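# Unclip both clips from the cell without disturbing leads

## Task

Remove each of the two clips from the cell and set them down away from it, taking care that the strips do not bend and that the leads remain connected.

## Robot and tools

Robot: two Kinova Gen3 seven-joint arms, left_arm and right_arm, each ending in a Robotiq 2F-85 two-finger gripper. Two fixed cameras, cam_head_left and cam_head_right (896x504 each), look down at the table from a stand behind the arms.

Frames. The scene frame has its origin at table-top height, halfway between the nominal arm bases; +z is up, +x points out over the table, and left_arm sits on the +y side (arm names do not match image sides). Every hand pose, target and velocity for an arm, whether sent or reported, is in that arm's own base frame. left_arm's base is at (+0.006, +0.277, +0.039) m with quat_wxyz (+1.000, 0, 0, -0.011); right_arm's is at (-0.031, -0.430, +0.039) m with quat_wxyz (+1.000, 0, 0, +0.007). Cameras and the table use the scene frame. On the gripper, +z is the direction the fingers point and the fingers open and close along y. end_effector_position is the point between the pads when they are shut; closed fingertips extend about 19 mm past it, open ones about 6 mm.

The 18-number row. Both arms always share a single row: left x, y, z, qw, qx, qy, qz, left gripper position, left gripper speed, then the same nine for the right arm. x, y, z are an absolute place in metres for end_effector_position; the quaternion is an absolute orientation, w first. Gripper position runs -1 (shut) to +1 (open, 85 mm), with 0 near 45 mm; it is a setpoint, not an offset. Gripper speed runs -1 to +1 (roughly 20, 85, 150 mm/s at -1, 0, +1) and also sets grip force: a slow close gives about 100 N per pad, a fast one from a centimetre or more away up to about 240 N. To keep an arm still, resend its exact last reported pose and its last gripper numbers; to keep orientation, repeat the same quaternion rather than copying a drifted reading.

execute_actions(actions, cameras): actions is a list of actions; each action is a list of up to 15 rows, one per 1/30 s step, and a short list repeats its final row to fill the action (an action lasts 0.5 s). A target more than 0.6 m from the gripper's current place along any gripper axis gets the action refused for both arms. Images come back only with an empty actions list or when cameras names them (["all"] for both).

move(target, speed, blend, blocking, cameras): target is one 18-number row or a list of up to 15 rows; each arm travels in a straight line to its pose. speed is the top path speed in m/s (0.002 to 0.5, default 0.25), one value or one per target. blend, in metres, rounds corners at intermediate targets (0 means stop at each). blocking=false returns after about 0.5 s while the motion continues; a new move replaces a running one. All paths together are capped at 10 s. Moves do not avoid obstacles. Gripper numbers in later targets are applied only after arrival and rest.

wait(seconds 0 to 10) lets time pass with commands held. stop brakes a running move (fingers keep going). zoom_image(camera, region=[x0, y0, x1, y1]) magnifies part of the newest image from cam_head_left or cam_head_right, at most 504 by 504 pixels. clear_fault(arm) clears a reported torque fault on left_arm or right_arm. read_manual returns licence texts only. finished_scene(scene) ends the current scene, given its number; it cannot be undone.

Reading results. Each arm reports end_effector_position and end_effector_quat_wxyz, a Hand target (where it is actually being driven, which may fall short of your command), Tool commands, joint positions, velocities and torques, and Flange force (external force on the gripper along its own x y z, noisy, including held weight). The move: line ends with done, off_target, moving, held or fault; limits=paced means a pose was clipped, limits=held means steps were withheld. Gripper lines: position_measured_pct is about 50 minus 50 times the position number; object_status 0 moving, 1 blocked opening, 2 stopped on an object before the setpoint (firm grip), 3 reached the setpoint or pads met (empty or a weak grip); motor_current_ma near 1000 means squeezing something, near 0 means empty in air. Wait up to 1.3 s after fingers stop before trusting the status. MOTOR HOT appears at 60 °C; at 75 °C an OVER-TEMPERATURE FAULT lets the arm sag for 30 to 60 s.

Limits. Each step the commanded orientation is clipped to within 32 degrees of the measured one, so big turns need several actions, and a large wrist turn can swing the elbow. Joint torque limits are 104.5 N m for the four proximal joints and 51.3 N m for the three wrist joints; exceeding one, or a joint lagging its plan by over 5 degrees, stops that arm until clear_fault.

Things to avoid: dropping or releasing parts while they move, letting anything leave the table, fast impacts, commanding targets past a firm contact (the arms are stiff and will push hard), squeezing hard on a part still resting on something, swinging loads fast, and any contact between the two arms, including one gripper closing on the other's fingers. Keep motors cool by not holding stretched or unreachable poses. To release, open a few millimetres wider than the object.

Each tool is called as name(argument=value, ...) on one line, values as JSON.

## Session

execute_actions(actions=[])

Scene clock: 0.00 s.
left_arm: end_effector_position=(+0.0969, -0.2554, +0.2445) position_measured_pct=0.0 object_status=3 motor_current_ma=0 end_effector_quat_wxyz=(+0.023, +0.342, +0.939, -0.030) | right_arm: end_effector_position=(+0.5625, +0.1450, +0.3298) position_measured_pct=0.0 object_status=3 motor_current_ma=0 end_effector_quat_wxyz=(+0.146, +0.951, +0.158, +0.220)
Joint positions: left_arm=[1.206 -0.064 -0.097 2.132 0.007 0.998 1.977] | right_arm=[-1.067 0.512 0.904 1.441 -0.058 0.949 -1.533]
Joint velocities: within noise
Joint torques (N m): no reading
Motor temperatures (°C): left_arm=[35 35 35 35 36 39 46] | right_arm=[33 31 36 33 46 43 41]
Flange force (N): no reading
Hand target: left_arm +0.0969, -0.2554, +0.2445; +0.023, +0.342, +0.939, -0.030 | right_arm +0.5625, +0.1450, +0.3298; +0.146, +0.951, +0.158, +0.220
Tool commands: left_gripper/position=+1.0 left_gripper/speed=+1.0 right_gripper/position=+1.0 right_gripper/speed=+1.0

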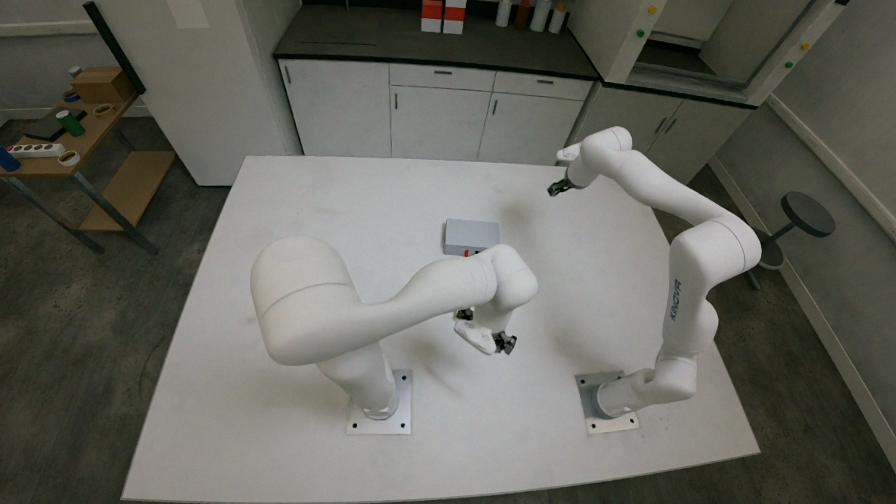

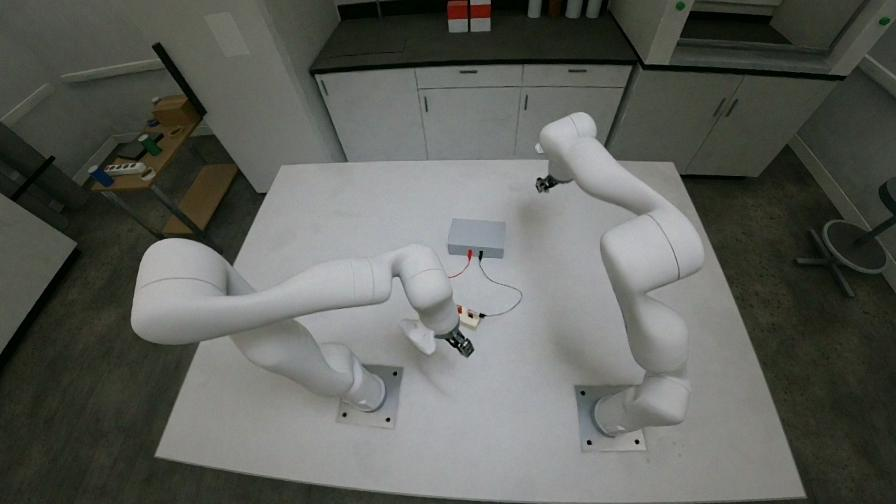

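move(target=[[0.15,-0.10,0.36,0.023,0.342,0.939,-0.030,1,1,0.5625,0.145,0.3298,0.146,0.951,0.158,0.220,1,1],[0.30,0.25,0.36,0.0,0.342,0.939,0,1,1,0.5625,0.145,0.3298,0.146,0.951,0.158,0.220,1,1]], blend=[0.05,0], cameras=["all"])

Scene clock: 3.23 s.
left_arm: end_effector_position=(+0.3000, +0.2500, +0.3600) position_measured_pct=0.0 object_status=3 motor_current_ma=0 end_effector_quat_wxyz=(+0.000, +0.342, +0.940, +0.000) | right_arm: end_effector_position=(+0.5625, +0.1450, +0.3298) position_measured_pct=0.0 object_status=3 motor_current_ma=0 end_effector_quat_wxyz=(+0.146, +0.951, +0.158, +0.220)
Joint positions: left_arm=[1.57 -0.544 -1.656 1.445 -0.543 1.634 0.734] | right_arm=[-1.068 0.512 0.905 1.441 -0.057 0.95 -1.534]
Joint torques (N m): left_arm=[1.93 12.29 5.42 -7.05 0.19 -0.13 0.04] | right_arm=[-0.29 -14.33 4.69 -11.1 0.74 -1.05 -0.21]
Flange force (N): left_arm=[5.3 -0.3 -0.3] | right_arm=[-8.3 1.2 2.1]
Hand target: left_arm +0.3000, +0.2500, +0.3600; +0.000, +0.342, +0.940, +0.000 | right_arm +0.5625, +0.1450, +0.3298; +0.146, +0.951, +0.158, +0.220
Off the commanded pose: left_arm 0.000 m, 0 deg | right_arm 0.000 m, 0 deg.
move: done

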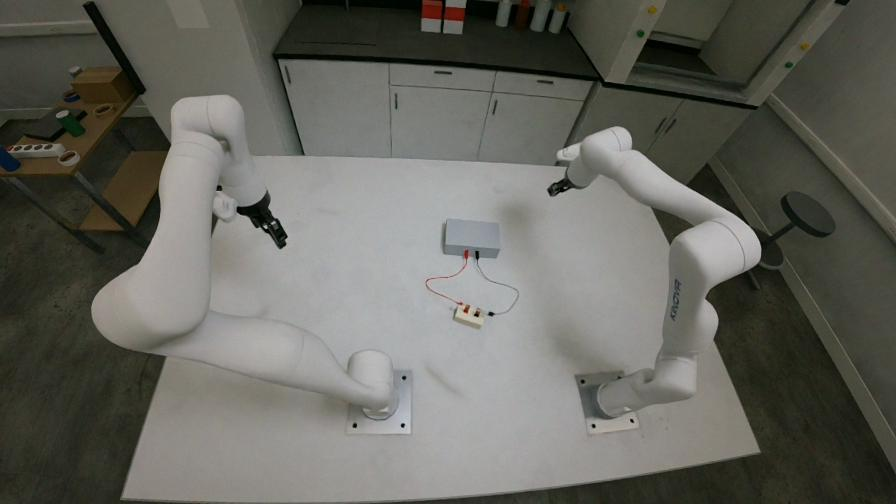

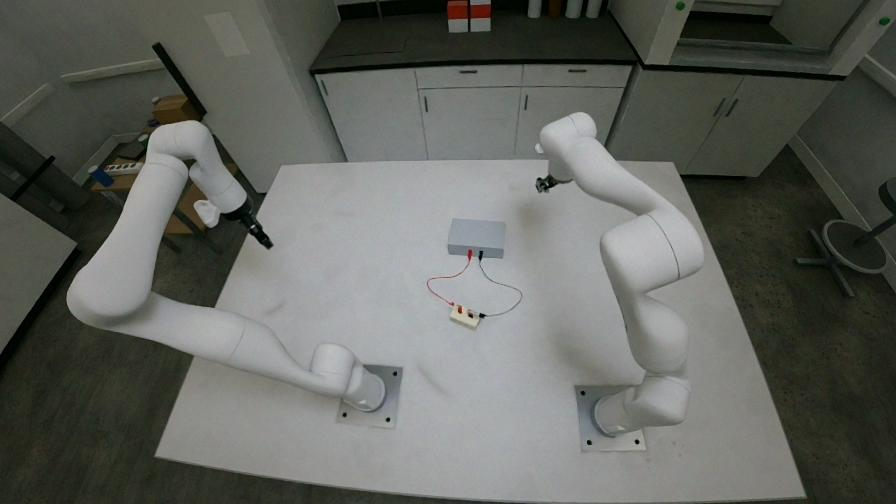

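zoom_image(camera="cam_head_left", region=[436, 290, 506, 340])

zoom_image(camera="cam_head_right", region=[430, 290, 500, 340])

zoom_image(camera="cam_head_left", region=[410, 210, 540, 340])

Scaled by 7.200 from the camera's 896x504 image, which has a finer 1280x720 frame.

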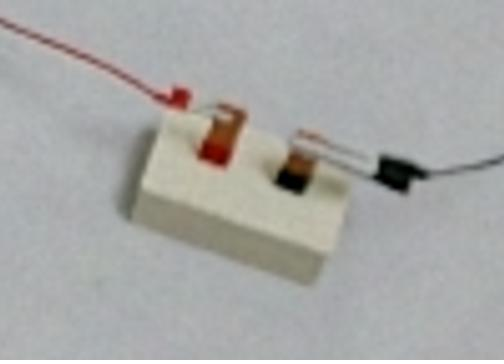

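Scaled by 7.200 from the camera's 896x504 image, which has a finer 1280x720 frame.

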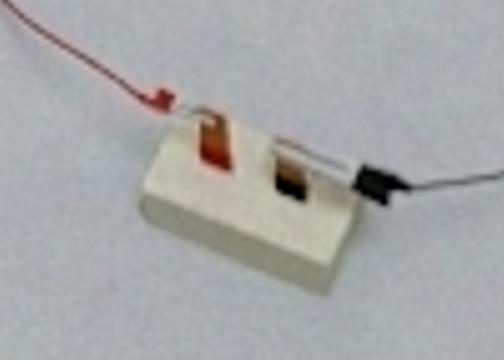

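Scaled by 3.877 from the camera's 896x504 image, which has a finer 1280x720 frame.

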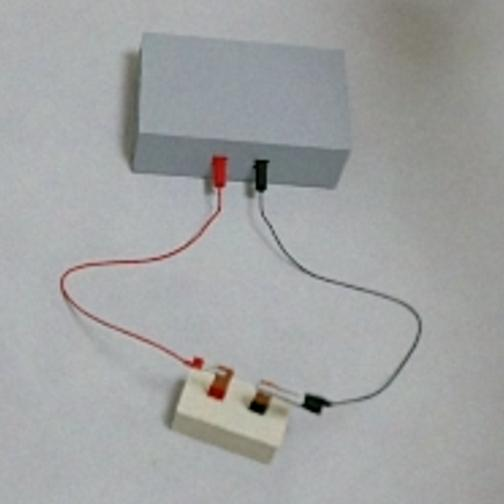

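zoom_image(camera="cam_head_left", region=[454, 298, 500, 324])

zoom_image(camera="cam_head_right", region=[444, 298, 490, 324])

Scaled by 10.957 from the camera's 896x504 image, which has a finer 1280x720 frame.

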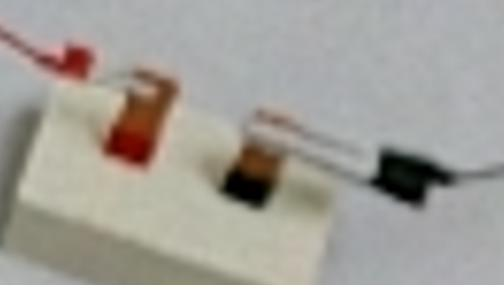

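Scaled by 10.957 from the camera's 896x504 image, which has a finer 1280x720 frame.

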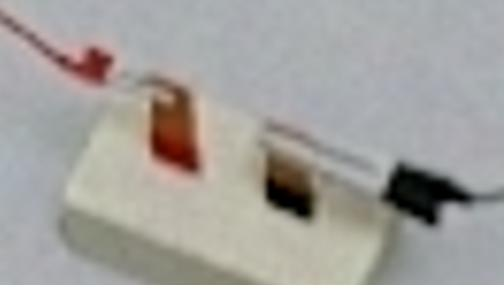

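move(target=[[0.30,0.25,0.36,0.0,0.342,0.939,0,1,1,0.40,0.30,0.28,0,0.8377,0.5461,0,0.2,1],[0.30,0.25,0.36,0.0,0.342,0.939,0,1,1,0.2721,0.3633,0.16,0,0.8377,0.5461,0,0.2,1]], blend=[0.05,0], speed=0.2, cameras=["all"])

Scene clock: 10.43 s.
left_arm: end_effector_position=(+0.3000, +0.2500, +0.3600) position_measured_pct=0.0 object_status=3 motor_current_ma=0 end_effector_quat_wxyz=(+0.000, +0.342, +0.940, +0.000) | right_arm: end_effector_position=(+0.2721, +0.3633, +0.1600) position_measured_pct=39.8 object_status=3 motor_current_ma=0 end_effector_quat_wxyz=(+0.000, +0.838, +0.546, +0.000)
Joint positions: left_arm=[1.57 -0.544 -1.656 1.445 -0.543 1.634 0.734] | right_arm=[-1.288 0.526 0.454 1.718 -0.272 0.96 -1.145]
Joint torques (N m): left_arm=[1.79 12.36 5.66 -6.95 0.22 -0.22 0] | right_arm=[-0.09 -15.47 2.51 -8.7 -0.11 0.03 -0.14]
Flange force (N): left_arm=[4.4 1.3 -0.7] | right_arm=[-6.8 -1.1 1.9]
Hand target: left_arm +0.3000, +0.2500, +0.3600; +0.000, +0.342, +0.940, +0.000 | right_arm +0.2721, +0.3633, +0.1600; +0.000, +0.838, +0.546, +0.000
Off the commanded pose: left_arm 0.000 m, 0 deg | right_arm 0.000 m, 0 deg.
move: done

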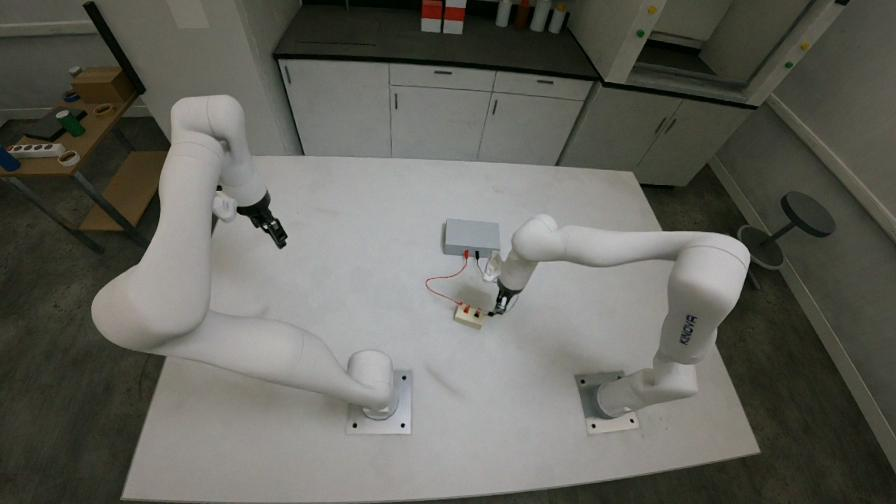

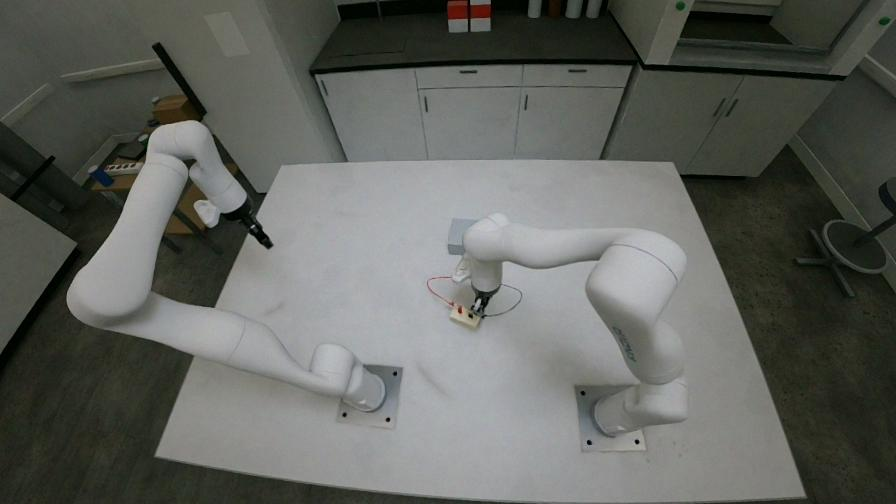

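zoom_image(camera="cam_head_left", region=[454, 275, 530, 325])

zoom_image(camera="cam_head_right", region=[444, 275, 520, 325])

Scaled by 6.632 from the camera's 896x504 image, which has a finer 1280x720 frame.

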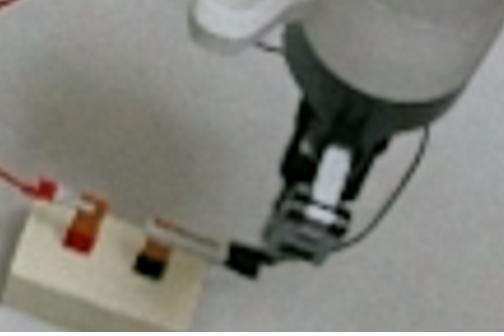

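Scaled by 6.632 from the camera's 896x504 image, which has a finer 1280x720 frame.

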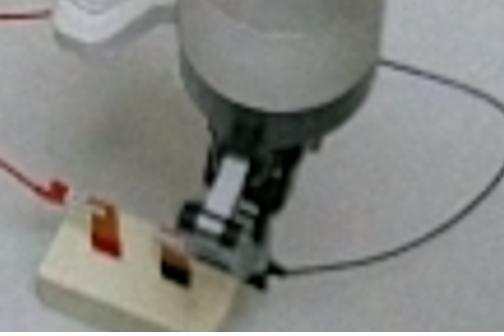

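move(target=[0.30,0.25,0.36,0.0,0.342,0.939,0,1,1,0.2721,0.3633,0.16,0,0.8377,0.5461,0,-1,1], cameras=["all"])

zoom_image(camera="cam_head_left", region=[454, 275, 530, 325])

zoom_image(camera="cam_head_right", region=[444, 275, 520, 325])

Scene clock: 12.13 s.
left_arm: end_effector_position=(+0.3000, +0.2500, +0.3600) position_measured_pct=0.0 object_status=3 motor_current_ma=0 end_effector_quat_wxyz=(+0.000, +0.342, +0.940, +0.000) | right_arm: end_effector_position=(+0.2721, +0.3633, +0.1600) position_measured_pct=98.7 object_status=0 motor_current_ma=330 end_effector_quat_wxyz=(+0.000, +0.838, +0.546, +0.000)
Joint positions: left_arm=[1.57 -0.544 -1.656 1.445 -0.543 1.634 0.734] | right_arm=[-1.288 0.526 0.454 1.718 -0.272 0.96 -1.145]
Joint torques (N m): left_arm=[1.81 12.36 5.61 -6.91 0.24 -0.23 0.01] | right_arm=[-0.27 -15.41 2.49 -8.99 -0.09 0.04 -0.23]
Flange force (N): left_arm=[4.5 1.2 -0.9] | right_arm=[-7.9 -0.7 2.4]
Hand target: left_arm +0.3000, +0.2500, +0.3600; +0.000, +0.342, +0.940, +0.000 | right_arm +0.2721, +0.3633, +0.1600; +0.000, +0.838, +0.546, +0.000
Off the commanded pose: left_arm 0.000 m, 0 deg | right_arm 0.000 m, 0 deg.
move: done

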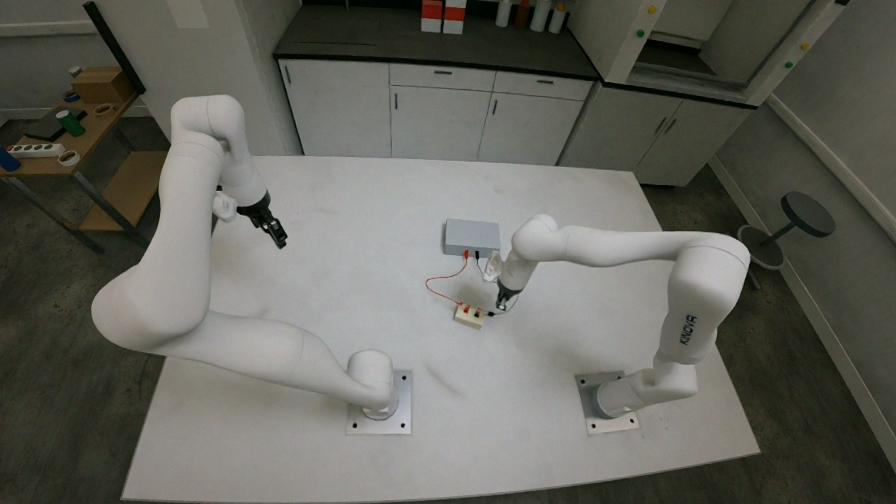

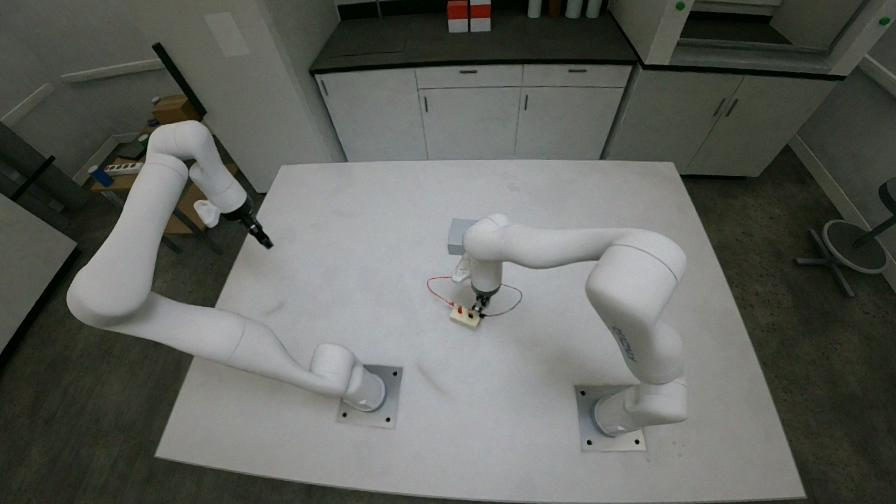

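Scaled by 6.632 from the camera's 896x504 image, which has a finer 1280x720 frame.

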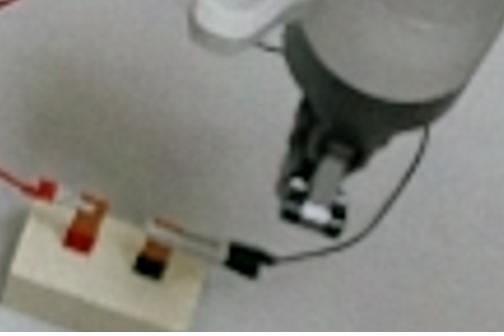

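Scaled by 6.632 from the camera's 896x504 image, which has a finer 1280x720 frame.

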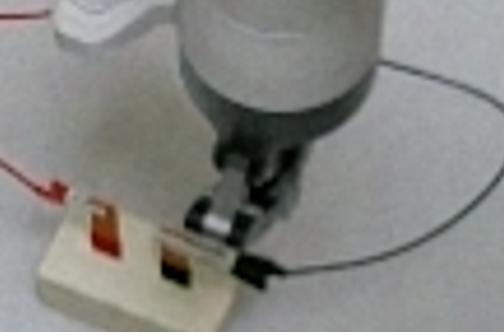

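move(target=[0.30,0.25,0.36,0.0,0.342,0.939,0,1,1,0.2721,0.3633,0.16,0,0.2062,0.9785,0,-1,1], cameras=["all"])

zoom_image(camera="cam_head_left", region=[454, 275, 530, 325])

zoom_image(camera="cam_head_right", region=[444, 275, 520, 325])

Scene clock: 16.33 s.
left_arm: end_effector_position=(+0.3000, +0.2500, +0.3600) position_measured_pct=0.0 object_status=3 motor_current_ma=0 end_effector_quat_wxyz=(+0.000, +0.342, +0.940, +0.000) | right_arm: end_effector_position=(+0.2721, +0.3633, +0.1600) position_measured_pct=98.7 object_status=3 motor_current_ma=1000 end_effector_quat_wxyz=(+0.000, +0.206, +0.979, +0.000)
Joint positions: left_arm=[1.57 -0.544 -1.656 1.445 -0.543 1.634 0.734] | right_arm=[-1.012 0.492 0.043 1.707 -0.025 0.943 0.196]
Joint torques (N m): left_arm=[1.79 12.35 5.59 -6.95 0.23 -0.22 0.01] | right_arm=[-0.23 -15.93 0.64 -9.08 -0.1 0.11 -0.2]
Flange force (N): left_arm=[4.5 1.1 -0.7] | right_arm=[0.9 -8.0 2.0]
Hand target: left_arm +0.3000, +0.2500, +0.3600; +0.000, +0.342, +0.940, +0.000 | right_arm +0.2721, +0.3633, +0.1600; +0.000, +0.206, +0.979, +0.000
Off the commanded pose: left_arm 0.000 m, 0 deg | right_arm 0.000 m, 0 deg.
move: done

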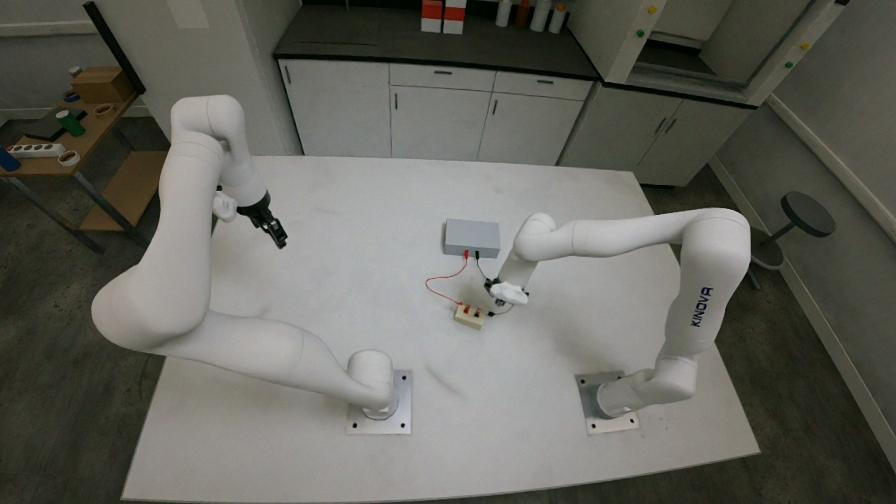

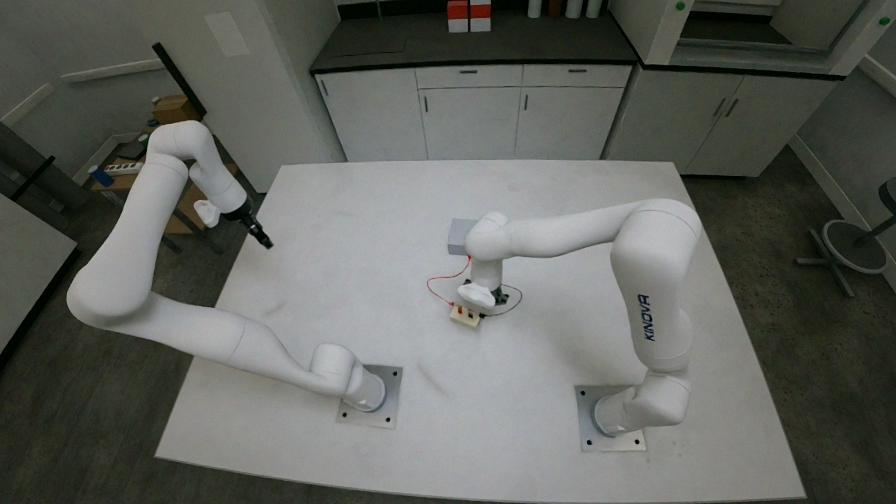

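Scaled by 6.632 from the camera's 896x504 image, which has a finer 1280x720 frame.

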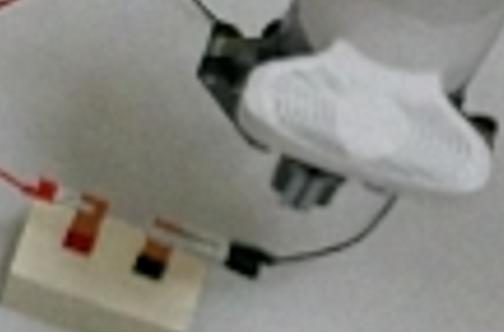

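Scaled by 6.632 from the camera's 896x504 image, which has a finer 1280x720 frame.

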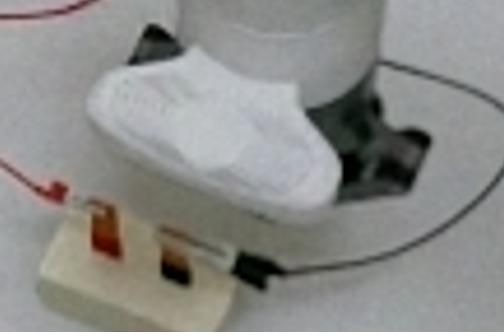

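move(target=[[0.30,0.25,0.36,0.0,0.342,0.939,0,1,1,0.2721,0.3633,0.16,0,0.8377,0.5461,0,-1,1],[0.30,0.25,0.36,0.0,0.342,0.939,0,1,1,0.2721,0.3633,0.16,0,0.9785,-0.2062,0,-1,1]], blend=[0.01,0], speed=0.43, cameras=["all"])

zoom_image(camera="cam_head_left", region=[454, 275, 530, 325])

zoom_image(camera="cam_head_right", region=[444, 275, 520, 325])

Scene clock: 20.90 s.
left_arm: end_effector_position=(+0.3000, +0.2500, +0.3600) position_measured_pct=0.0 object_status=3 motor_current_ma=0 end_effector_quat_wxyz=(+0.000, +0.342, +0.940, +0.000) | right_arm: end_effector_position=(+0.2721, +0.3633, +0.1600) position_measured_pct=98.7 object_status=3 motor_current_ma=1000 end_effector_quat_wxyz=(+0.000, +0.979, -0.206, +0.000)
Joint positions: left_arm=[1.57 -0.544 -1.656 1.445 -0.543 1.634 0.734] | right_arm=[-1.535 0.638 0.878 1.727 -0.558 1.047 -2.45]
Joint torques (N m): left_arm=[1.8 12.37 5.64 -6.96 0.2 -0.22 0] | right_arm=[-0.36 -14.67 4.58 -8.41 -0.02 0.05 -0.09]
Flange force (N): left_arm=[4.5 1.1 -0.7] | right_arm=[-0.5 7.1 2.6]
Hand target: left_arm +0.3000, +0.2500, +0.3600; +0.000, +0.342, +0.940, +0.000 | right_arm +0.2721, +0.3633, +0.1600; +0.000, +0.979, -0.206, +0.000
Off the commanded pose: left_arm 0.000 m, 0 deg | right_arm 0.000 m, 0 deg.
move: done

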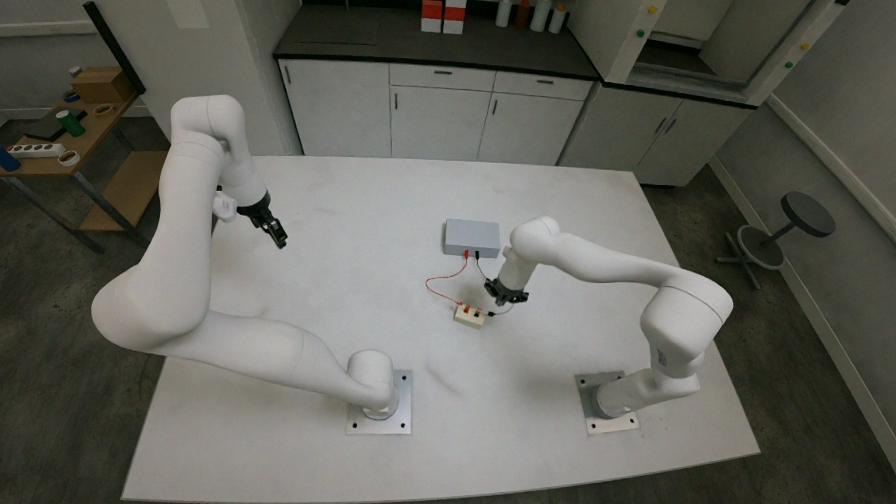

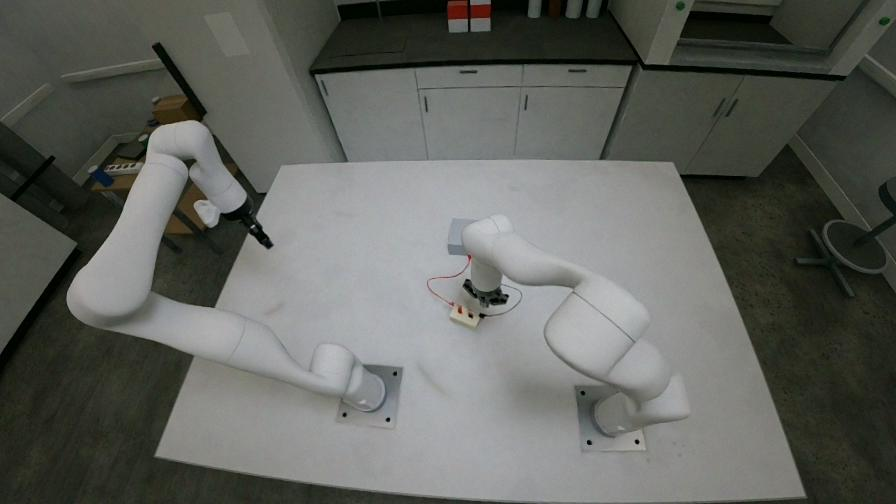

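Scaled by 6.632 from the camera's 896x504 image, which has a finer 1280x720 frame.

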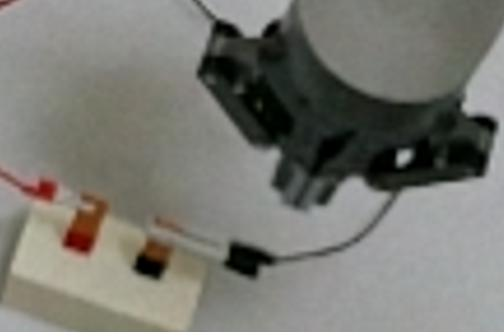

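Scaled by 6.632 from the camera's 896x504 image, which has a finer 1280x720 frame.

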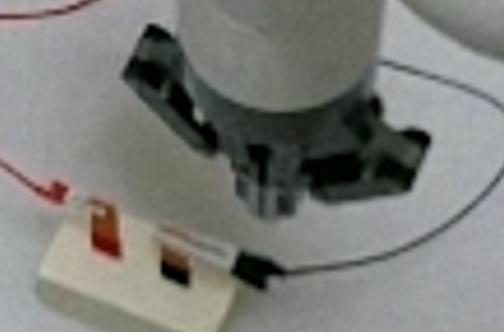

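move(target=[0.30,0.25,0.36,0.0,0.342,0.939,0,1,1,0.2780,0.370,0.095,0,0.9785,-0.2062,0,-1,1], speed=0.06, cameras=["all"])

zoom_image(camera="cam_head_left", region=[454, 275, 530, 325])

zoom_image(camera="cam_head_right", region=[444, 275, 520, 325])

Scene clock: 22.83 s.
left_arm: end_effector_position=(+0.3000, +0.2500, +0.3600) position_measured_pct=0.0 object_status=3 motor_current_ma=0 end_effector_quat_wxyz=(+0.000, +0.342, +0.940, +0.000) | right_arm: end_effector_position=(+0.2780, +0.3700, +0.0950) position_measured_pct=98.7 object_status=3 motor_current_ma=1000 end_effector_quat_wxyz=(+0.000, +0.979, -0.206, +0.000)
Joint positions: left_arm=[1.57 -0.544 -1.656 1.445 -0.543 1.634 0.734] | right_arm=[-1.471 0.748 0.791 1.77 -0.659 0.909 -2.376]
Joint torques (N m): left_arm=[1.81 12.38 5.59 -6.91 0.21 -0.21 0.01] | right_arm=[-0.26 -15.96 4.75 -7.38 -0.06 0.03 -0.17]
Flange force (N): left_arm=[4.6 1.1 -0.8] | right_arm=[-0.7 7.5 1.4]
Hand target: left_arm +0.3000, +0.2500, +0.3600; +0.000, +0.342, +0.940, +0.000 | right_arm +0.2780, +0.3700, +0.0950; +0.000, +0.979, -0.206, +0.000
Off the commanded pose: left_arm 0.000 m, 0 deg | right_arm 0.000 m, 0 deg.
move: done

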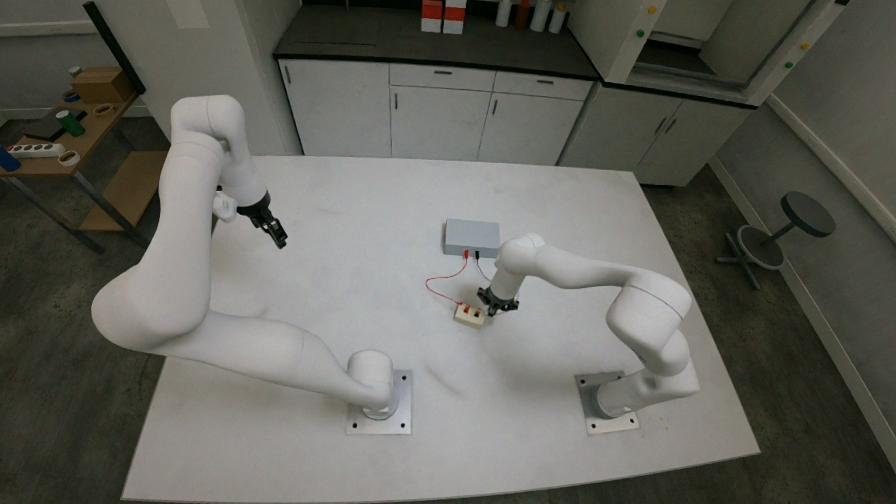

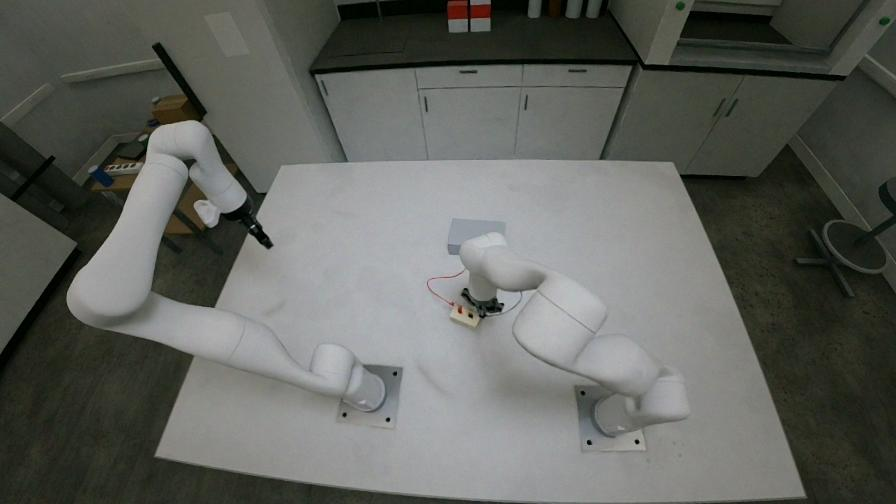

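Scaled by 6.632 from the camera's 896x504 image, which has a finer 1280x720 frame.

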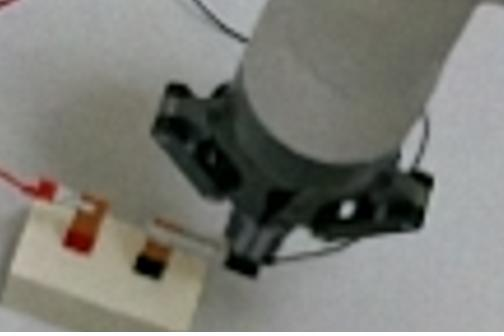

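Scaled by 6.632 from the camera's 896x504 image, which has a finer 1280x720 frame.

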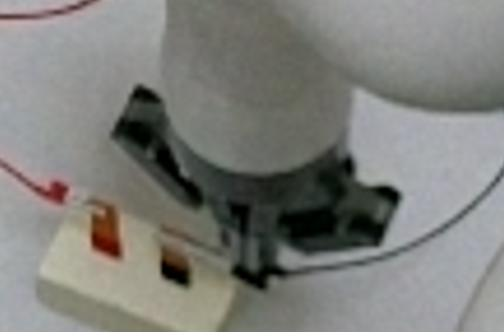

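zoom_image(camera="cam_head_left", region=[470, 298, 506, 322])

zoom_image(camera="cam_head_right", region=[462, 298, 498, 322])

Scaled by 14.000 from the camera's 896x504 image, which has a finer 1280x720 frame.

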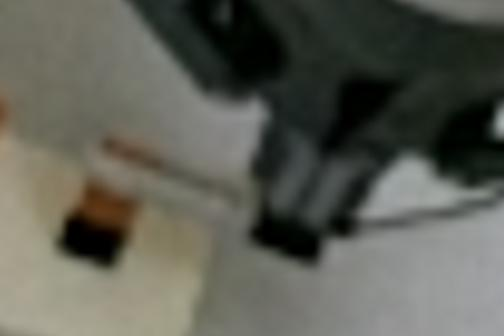

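Scaled by 14.000 from the camera's 896x504 image, which has a finer 1280x720 frame.

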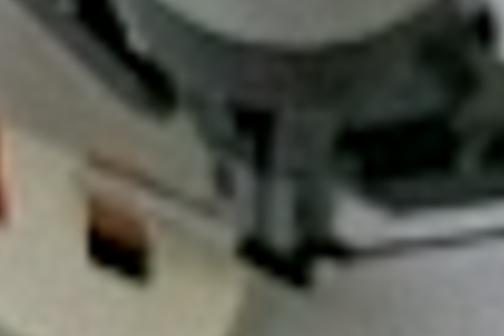

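move(target=[[0.30,0.25,0.36,0.0,0.342,0.939,0,1,1,0.2780,0.370,0.15,0,0.9785,-0.2062,0,-1,1],[0.30,0.25,0.36,0.0,0.342,0.939,0,1,1,0.2350,0.287,0.03,0,0.9785,-0.2062,0,-1,1]], speed=0.12, blend=[0.02,0], cameras=["all"])

zoom_image(camera="cam_head_left", region=[480, 300, 540, 340])

zoom_image(camera="cam_head_right", region=[475, 300, 535, 340])

Scene clock: 26.07 s.
left_arm: end_effector_position=(+0.3000, +0.2500, +0.3600) position_measured_pct=0.0 object_status=3 motor_current_ma=0 end_effector_quat_wxyz=(+0.000, +0.342, +0.940, +0.000) | right_arm: end_effector_position=(+0.2350, +0.2870, +0.0300) position_measured_pct=98.7 object_status=3 motor_current_ma=1000 end_effector_quat_wxyz=(+0.000, +0.979, -0.206, +0.000)
Joint positions: left_arm=[1.57 -0.544 -1.656 1.445 -0.543 1.634 0.734] | right_arm=[-1.4 0.719 0.645 2.125 -0.829 0.567 -2.127]
Joint torques (N m): left_arm=[1.78 12.36 5.6 -6.94 0.21 -0.23 0.03] | right_arm=[-0.39 -13.77 3.63 -5.07 -0.05 0.11 -0.17]
Flange force (N): left_arm=[4.5 1.2 -0.8] | right_arm=[-0.4 7.9 2.0]
Hand target: left_arm +0.3000, +0.2500, +0.3600; +0.000, +0.342, +0.940, +0.000 | right_arm +0.2350, +0.2870, +0.0300; +0.000, +0.979, -0.206, +0.000
Off the commanded pose: left_arm 0.000 m, 0 deg | right_arm 0.000 m, 0 deg.
move: done

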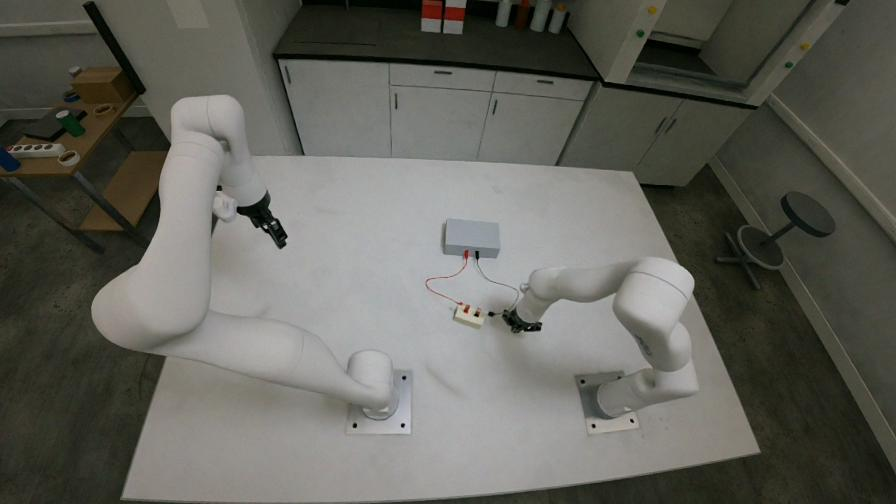

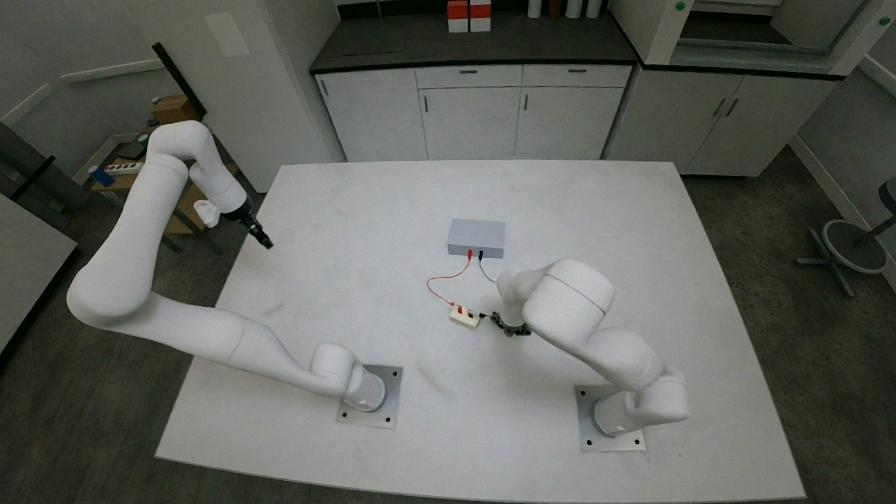

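Scaled by 8.400 from the camera's 896x504 image, which has a finer 1280x720 frame.

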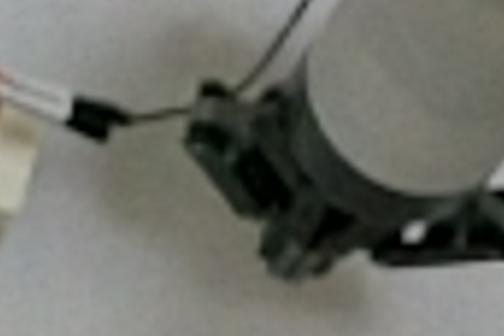

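Scaled by 8.400 from the camera's 896x504 image, which has a finer 1280x720 frame.

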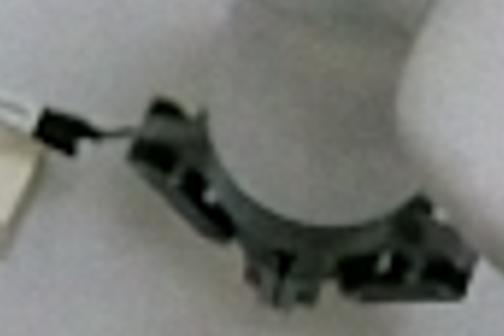

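move(target=[0.30,0.25,0.36,0.0,0.342,0.939,0,1,1,0.2350,0.287,0.010,0,0.9785,-0.2062,0,-1,1], speed=0.04)

move(target=[0.30,0.25,0.36,0.0,0.342,0.939,0,1,1,0.2350,0.287,0.004,0,0.9785,-0.2062,0,-1,1], speed=0.02)

move(target=[0.30,0.25,0.36,0.0,0.342,0.939,0,1,1,0.2350,0.287,0.001,0,0.9785,-0.2062,0,-1,1], speed=0.02)

Scene clock: 27.20 s.
left_arm: end_effector_position=(+0.3000, +0.2500, +0.3600) position_measured_pct=0.0 object_status=3 motor_current_ma=0 end_effector_quat_wxyz=(+0.000, +0.342, +0.940, +0.000) | right_arm: end_effector_position=(+0.2350, +0.2870, +0.0100) position_measured_pct=98.7 object_status=3 motor_current_ma=1000 end_effector_quat_wxyz=(+0.000, +0.979, -0.206, +0.000)
Joint positions: left_arm=[1.57 -0.544 -1.656 1.445 -0.543 1.634 0.734] | right_arm=[-1.359 0.758 0.585 2.132 -0.885 0.512 -2.08]
Joint torques (N m): left_arm=[1.79 12.37 5.59 -6.95 0.22 -0.23 0.02] | right_arm=[-0.26 -14.21 3.43 -4.52 -0.03 -0.01 -0.33]
Flange force (N): left_arm=[4.5 1.1 -0.8] | right_arm=[-0.4 7.8 1.3]
Hand target: left_arm +0.3000, +0.2500, +0.3600; +0.000, +0.342, +0.940, +0.000 | right_arm +0.2350, +0.2870, +0.0100; +0.000, +0.979, -0.206, +0.000
Off the commanded pose: left_arm 0.000 m, 0 deg | right_arm 0.000 m, 0 deg.
move: done

Scene clock: 27.93 s.
left_arm: end_effector_position=(+0.3000, +0.2500, +0.3600) position_measured_pct=0.0 object_status=3 motor_current_ma=0 end_effector_quat_wxyz=(+0.000, +0.342, +0.940, +0.000) | right_arm: end_effector_position=(+0.2350, +0.2870, +0.0040) position_measured_pct=98.7 object_status=3 motor_current_ma=1000 end_effector_quat_wxyz=(+0.000, +0.979, -0.206, +0.000)
Joint positions: left_arm=[1.57 -0.544 -1.656 1.445 -0.543 1.634 0.734] | right_arm=[-1.346 0.769 0.566 2.133 -0.902 0.495 -2.066]
Joint torques (N m): left_arm=[1.81 12.39 5.64 -6.96 0.22 -0.24 0.02] | right_arm=[-0.31 -14.31 3.52 -4.45 -0.08 -0.08 -0.2]
Flange force (N): left_arm=[4.6 1.2 -0.7] | right_arm=[-0.6 7.8 1.1]
Hand target: left_arm +0.3000, +0.2500, +0.3600; +0.000, +0.342, +0.940, +0.000 | right_arm +0.2350, +0.2870, +0.0040; +0.000, +0.979, -0.206, +0.000
Off the commanded pose: left_arm 0.000 m, 0 deg | right_arm 0.000 m, 0 deg.
move: done

Scene clock: 28.63 s.
left_arm: end_effector_position=(+0.3000, +0.2500, +0.3600) position_measured_pct=0.0 object_status=3 motor_current_ma=0 end_effector_quat_wxyz=(+0.000, +0.342, +0.940, +0.000) | right_arm: end_effector_position=(+0.2350, +0.2870, +0.0010) position_measured_pct=98.7 object_status=3 motor_current_ma=1000 end_effector_quat_wxyz=(+0.000, +0.979, -0.206, +0.000)
Joint positions: left_arm=[1.57 -0.544 -1.656 1.445 -0.543 1.634 0.734] | right_arm=[-1.34 0.775 0.556 2.134 -0.91 0.487 -2.059]
Joint torques (N m): left_arm=[1.78 12.36 5.6 -6.93 0.22 -0.22 0.02] | right_arm=[0 -14.44 3.36 -4.32 -0.19 0.07 -0.15]
Flange force (N): left_arm=[4.5 1.2 -0.8] | right_arm=[-1.4 7.1 0.1]
Hand target: left_arm +0.3000, +0.2500, +0.3600; +0.000, +0.342, +0.940, +0.000 | right_arm +0.2350, +0.2870, +0.0010; +0.000, +0.979, -0.206, +0.000
Off the commanded pose: left_arm 0.000 m, 0 deg | right_arm 0.000 m, 0 deg.
move: done

move(target=[0.30,0.25,0.36,0.0,0.342,0.939,0,1,1,0.2350,0.287,-0.002,0,0.9785,-0.2062,0,-1,1], speed=0.02)

move(target=[0.30,0.25,0.36,0.0,0.342,0.939,0,1,1,0.2350,0.287,-0.005,0,0.9785,-0.2062,0,-1,1], speed=0.02, cameras=["all"])

zoom_image(camera="cam_head_left", region=[500, 320, 530, 345])

zoom_image(camera="cam_head_right", region=[495, 320, 525, 345])

Scene clock: 29.57 s.
left_arm: end_effector_position=(+0.3000, +0.2500, +0.3600) position_measured_pct=0.0 object_status=3 motor_current_ma=0 end_effector_quat_wxyz=(+0.000, +0.342, +0.940, +0.000) | right_arm: end_effector_position=(+0.2350, +0.2870, -0.0020) position_measured_pct=98.7 object_status=3 motor_current_ma=1000 end_effector_quat_wxyz=(+0.000, +0.979, -0.206, +0.000)
Joint positions: left_arm=[1.57 -0.544 -1.656 1.445 -0.543 1.634 0.734] | right_arm=[-1.333 0.781 0.547 2.134 -0.918 0.478 -2.051]
Joint torques (N m): left_arm=[1.82 12.36 5.63 -6.97 0.21 -0.24 0.01] | right_arm=[-0.34 -14.46 3.26 -4.24 0.06 0.18 -0.26]
Flange force (N): left_arm=[4.6 1.1 -0.7] | right_arm=[-0.5 8.4 1.7]
Hand target: left_arm +0.3000, +0.2500, +0.3600; +0.000, +0.342, +0.940, +0.000 | right_arm +0.2350, +0.2870, -0.0020; +0.000, +0.979, -0.206, +0.000
Off the commanded pose: left_arm 0.000 m, 0 deg | right_arm 0.000 m, 0 deg.
move: done

Scene clock: 30.27 s.
left_arm: end_effector_position=(+0.3000, +0.2500, +0.3600) position_measured_pct=0.0 object_status=3 motor_current_ma=0 end_effector_quat_wxyz=(+0.000, +0.342, +0.940, +0.000) | right_arm: end_effector_position=(+0.2350, +0.2870, -0.0050) position_measured_pct=98.7 object_status=3 motor_current_ma=1000 end_effector_quat_wxyz=(+0.000, +0.979, -0.206, +0.000)
Joint positions: left_arm=[1.57 -0.544 -1.656 1.445 -0.543 1.634 0.734] | right_arm=[-1.327 0.787 0.537 2.135 -0.927 0.47 -2.044]
Joint torques (N m): left_arm=[1.79 12.37 5.61 -6.94 0.22 -0.22 0.03] | right_arm=[-0.43 -14.45 3.31 -4.16 -0.14 0.03 -0.15]
Flange force (N): left_arm=[4.5 1.2 -0.8] | right_arm=[-0.3 7.8 0.7]
Hand target: left_arm +0.3000, +0.2500, +0.3600; +0.000, +0.342, +0.940, +0.000 | right_arm +0.2350, +0.2870, -0.0050; +0.000, +0.979, -0.206, +0.000
Off the commanded pose: left_arm 0.000 m, 0 deg | right_arm 0.000 m, 0 deg.
move: done

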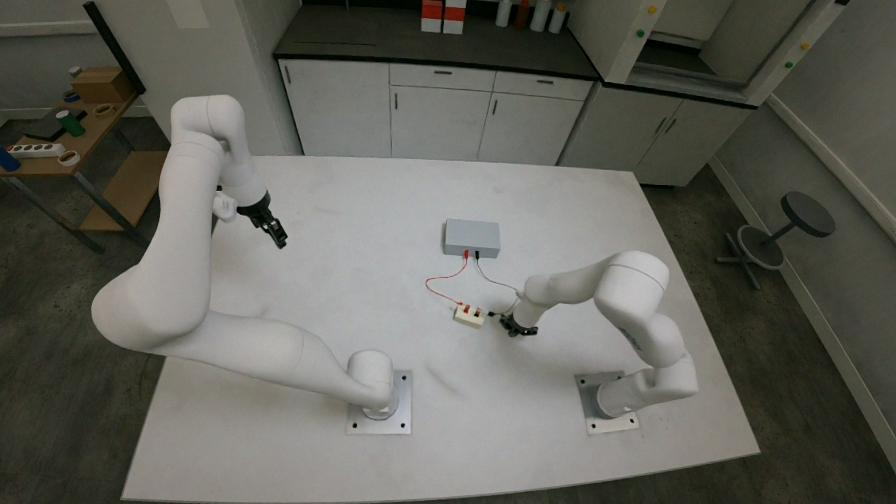

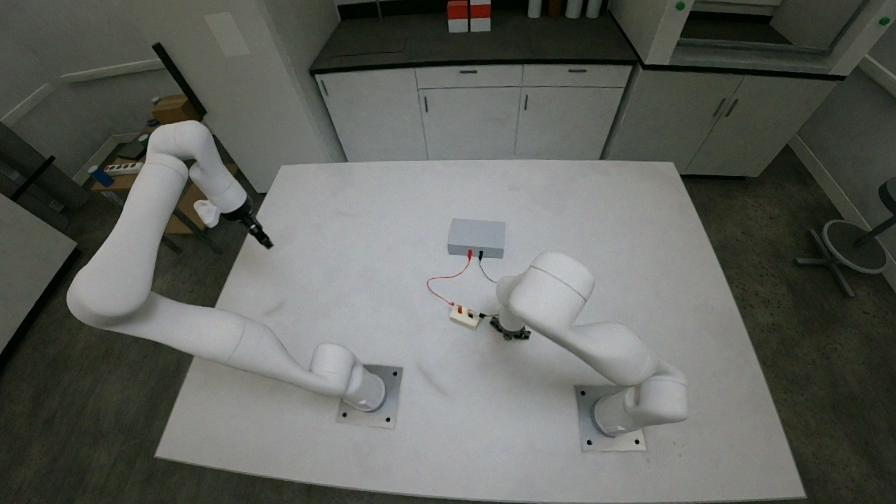

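Scaled by 16.800 from the camera's 896x504 image, which has a finer 1280x720 frame.

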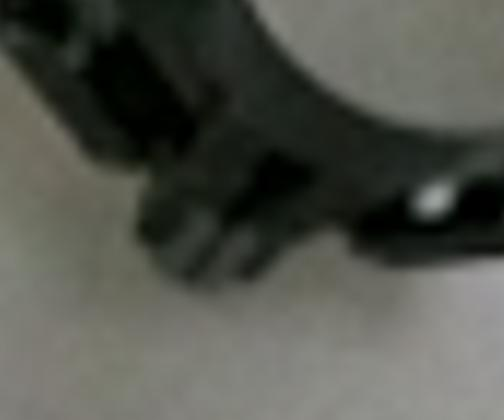

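Scaled by 16.800 from the camera's 896x504 image, which has a finer 1280x720 frame.

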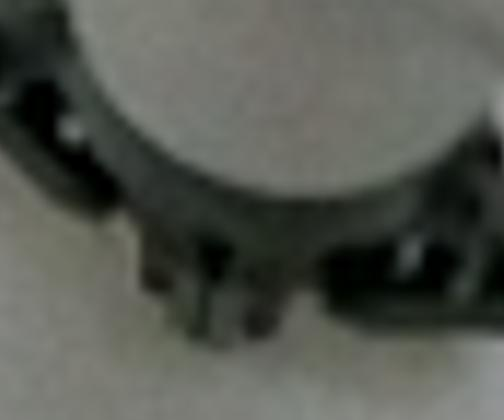

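move(target=[0.30,0.25,0.36,0.0,0.342,0.939,0,1,1,0.2350,0.287,-0.008,0,0.9785,-0.2062,0,-1,1], speed=0.02)

move(target=[0.30,0.25,0.36,0.0,0.342,0.939,0,1,1,0.2350,0.287,-0.011,0,0.9785,-0.2062,0,-1,1], speed=0.02)

move(target=[0.30,0.25,0.36,0.0,0.342,0.939,0,1,1,0.2350,0.287,-0.013,0,0.9785,-0.2062,0,-1,1], speed=0.02)

Scene clock: 35.53 s.
left_arm: end_effector_position=(+0.3000, +0.2500, +0.3600) position_measured_pct=0.0 object_status=3 motor_current_ma=0 end_effector_quat_wxyz=(+0.000, +0.342, +0.940, +0.000) | right_arm: end_effector_position=(+0.2350, +0.2870, -0.0080) position_measured_pct=98.7 object_status=3 motor_current_ma=1000 end_effector_quat_wxyz=(+0.000, +0.979, -0.206, +0.000)
Joint positions: left_arm=[1.57 -0.544 -1.656 1.445 -0.543 1.634 0.734] | right_arm=[-1.32 0.792 0.527 2.135 -0.935 0.461 -2.037]
Joint torques (N m): left_arm=[1.8 12.38 5.59 -6.98 0.24 -0.25 0.02] | right_arm=[-0.39 -14.5 3.21 -4.08 -0.02 -0.01 -0.32]
Flange force (N): left_arm=[4.6 1.1 -0.7] | right_arm=[-0.2 8.1 1.0]
Hand target: left_arm +0.3000, +0.2500, +0.3600; +0.000, +0.342, +0.940, +0.000 | right_arm +0.2350, +0.2870, -0.0080; +0.000, +0.979, -0.206, +0.000
Off the commanded pose: left_arm 0.000 m, 0 deg | right_arm 0.000 m, 0 deg.
move: done

Scene clock: 36.23 s.
left_arm: end_effector_position=(+0.3000, +0.2500, +0.3600) position_measured_pct=0.0 object_status=3 motor_current_ma=0 end_effector_quat_wxyz=(+0.000, +0.342, +0.940, +0.000) | right_arm: end_effector_position=(+0.2350, +0.2870, -0.0110) position_measured_pct=98.7 object_status=3 motor_current_ma=1000 end_effector_quat_wxyz=(+0.000, +0.979, -0.206, +0.000)
Joint positions: left_arm=[1.57 -0.544 -1.656 1.445 -0.543 1.634 0.734] | right_arm=[-1.314 0.798 0.517 2.135 -0.943 0.453 -2.03]
Joint torques (N m): left_arm=[1.8 12.33 5.6 -6.96 0.23 -0.24 0.02] | right_arm=[-0.13 -14.77 3.55 -4.03 0.04 -0.01 -0.25]
Flange force (N): left_arm=[4.6 1.0 -0.8] | right_arm=[-1.1 8.1 2.0]
Hand target: left_arm +0.3000, +0.2500, +0.3600; +0.000, +0.342, +0.940, +0.000 | right_arm +0.2350, +0.2870, -0.0110; +0.000, +0.979, -0.206, +0.000
Off the commanded pose: left_arm 0.000 m, 0 deg | right_arm 0.000 m, 0 deg.
move: done

Scene clock: 36.93 s.
left_arm: end_effector_position=(+0.3000, +0.2500, +0.3600) position_measured_pct=0.0 object_status=3 motor_current_ma=0 end_effector_quat_wxyz=(+0.000, +0.342, +0.940, +0.000) | right_arm: end_effector_position=(+0.2350, +0.2870, -0.0130) position_measured_pct=98.7 object_status=3 motor_current_ma=1000 end_effector_quat_wxyz=(+0.000, +0.979, -0.206, +0.000)
Joint positions: left_arm=[1.57 -0.544 -1.656 1.445 -0.543 1.634 0.734] | right_arm=[-1.309 0.802 0.511 2.135 -0.949 0.447 -2.025]
Joint torques (N m): left_arm=[1.78 12.34 5.63 -6.92 0.2 -0.24 0.02] | right_arm=[-0.29 -14.68 3.23 -4.02 -0.14 0.03 -0.21]
Flange force (N): left_arm=[4.4 1.3 -0.9] | right_arm=[-0.6 7.9 0.6]
Hand target: left_arm +0.3000, +0.2500, +0.3600; +0.000, +0.342, +0.940, +0.000 | right_arm +0.2350, +0.2870, -0.0130; +0.000, +0.979, -0.206, +0.000
Off the commanded pose: left_arm 0.000 m, 0 deg | right_arm 0.000 m, 0 deg.
move: done


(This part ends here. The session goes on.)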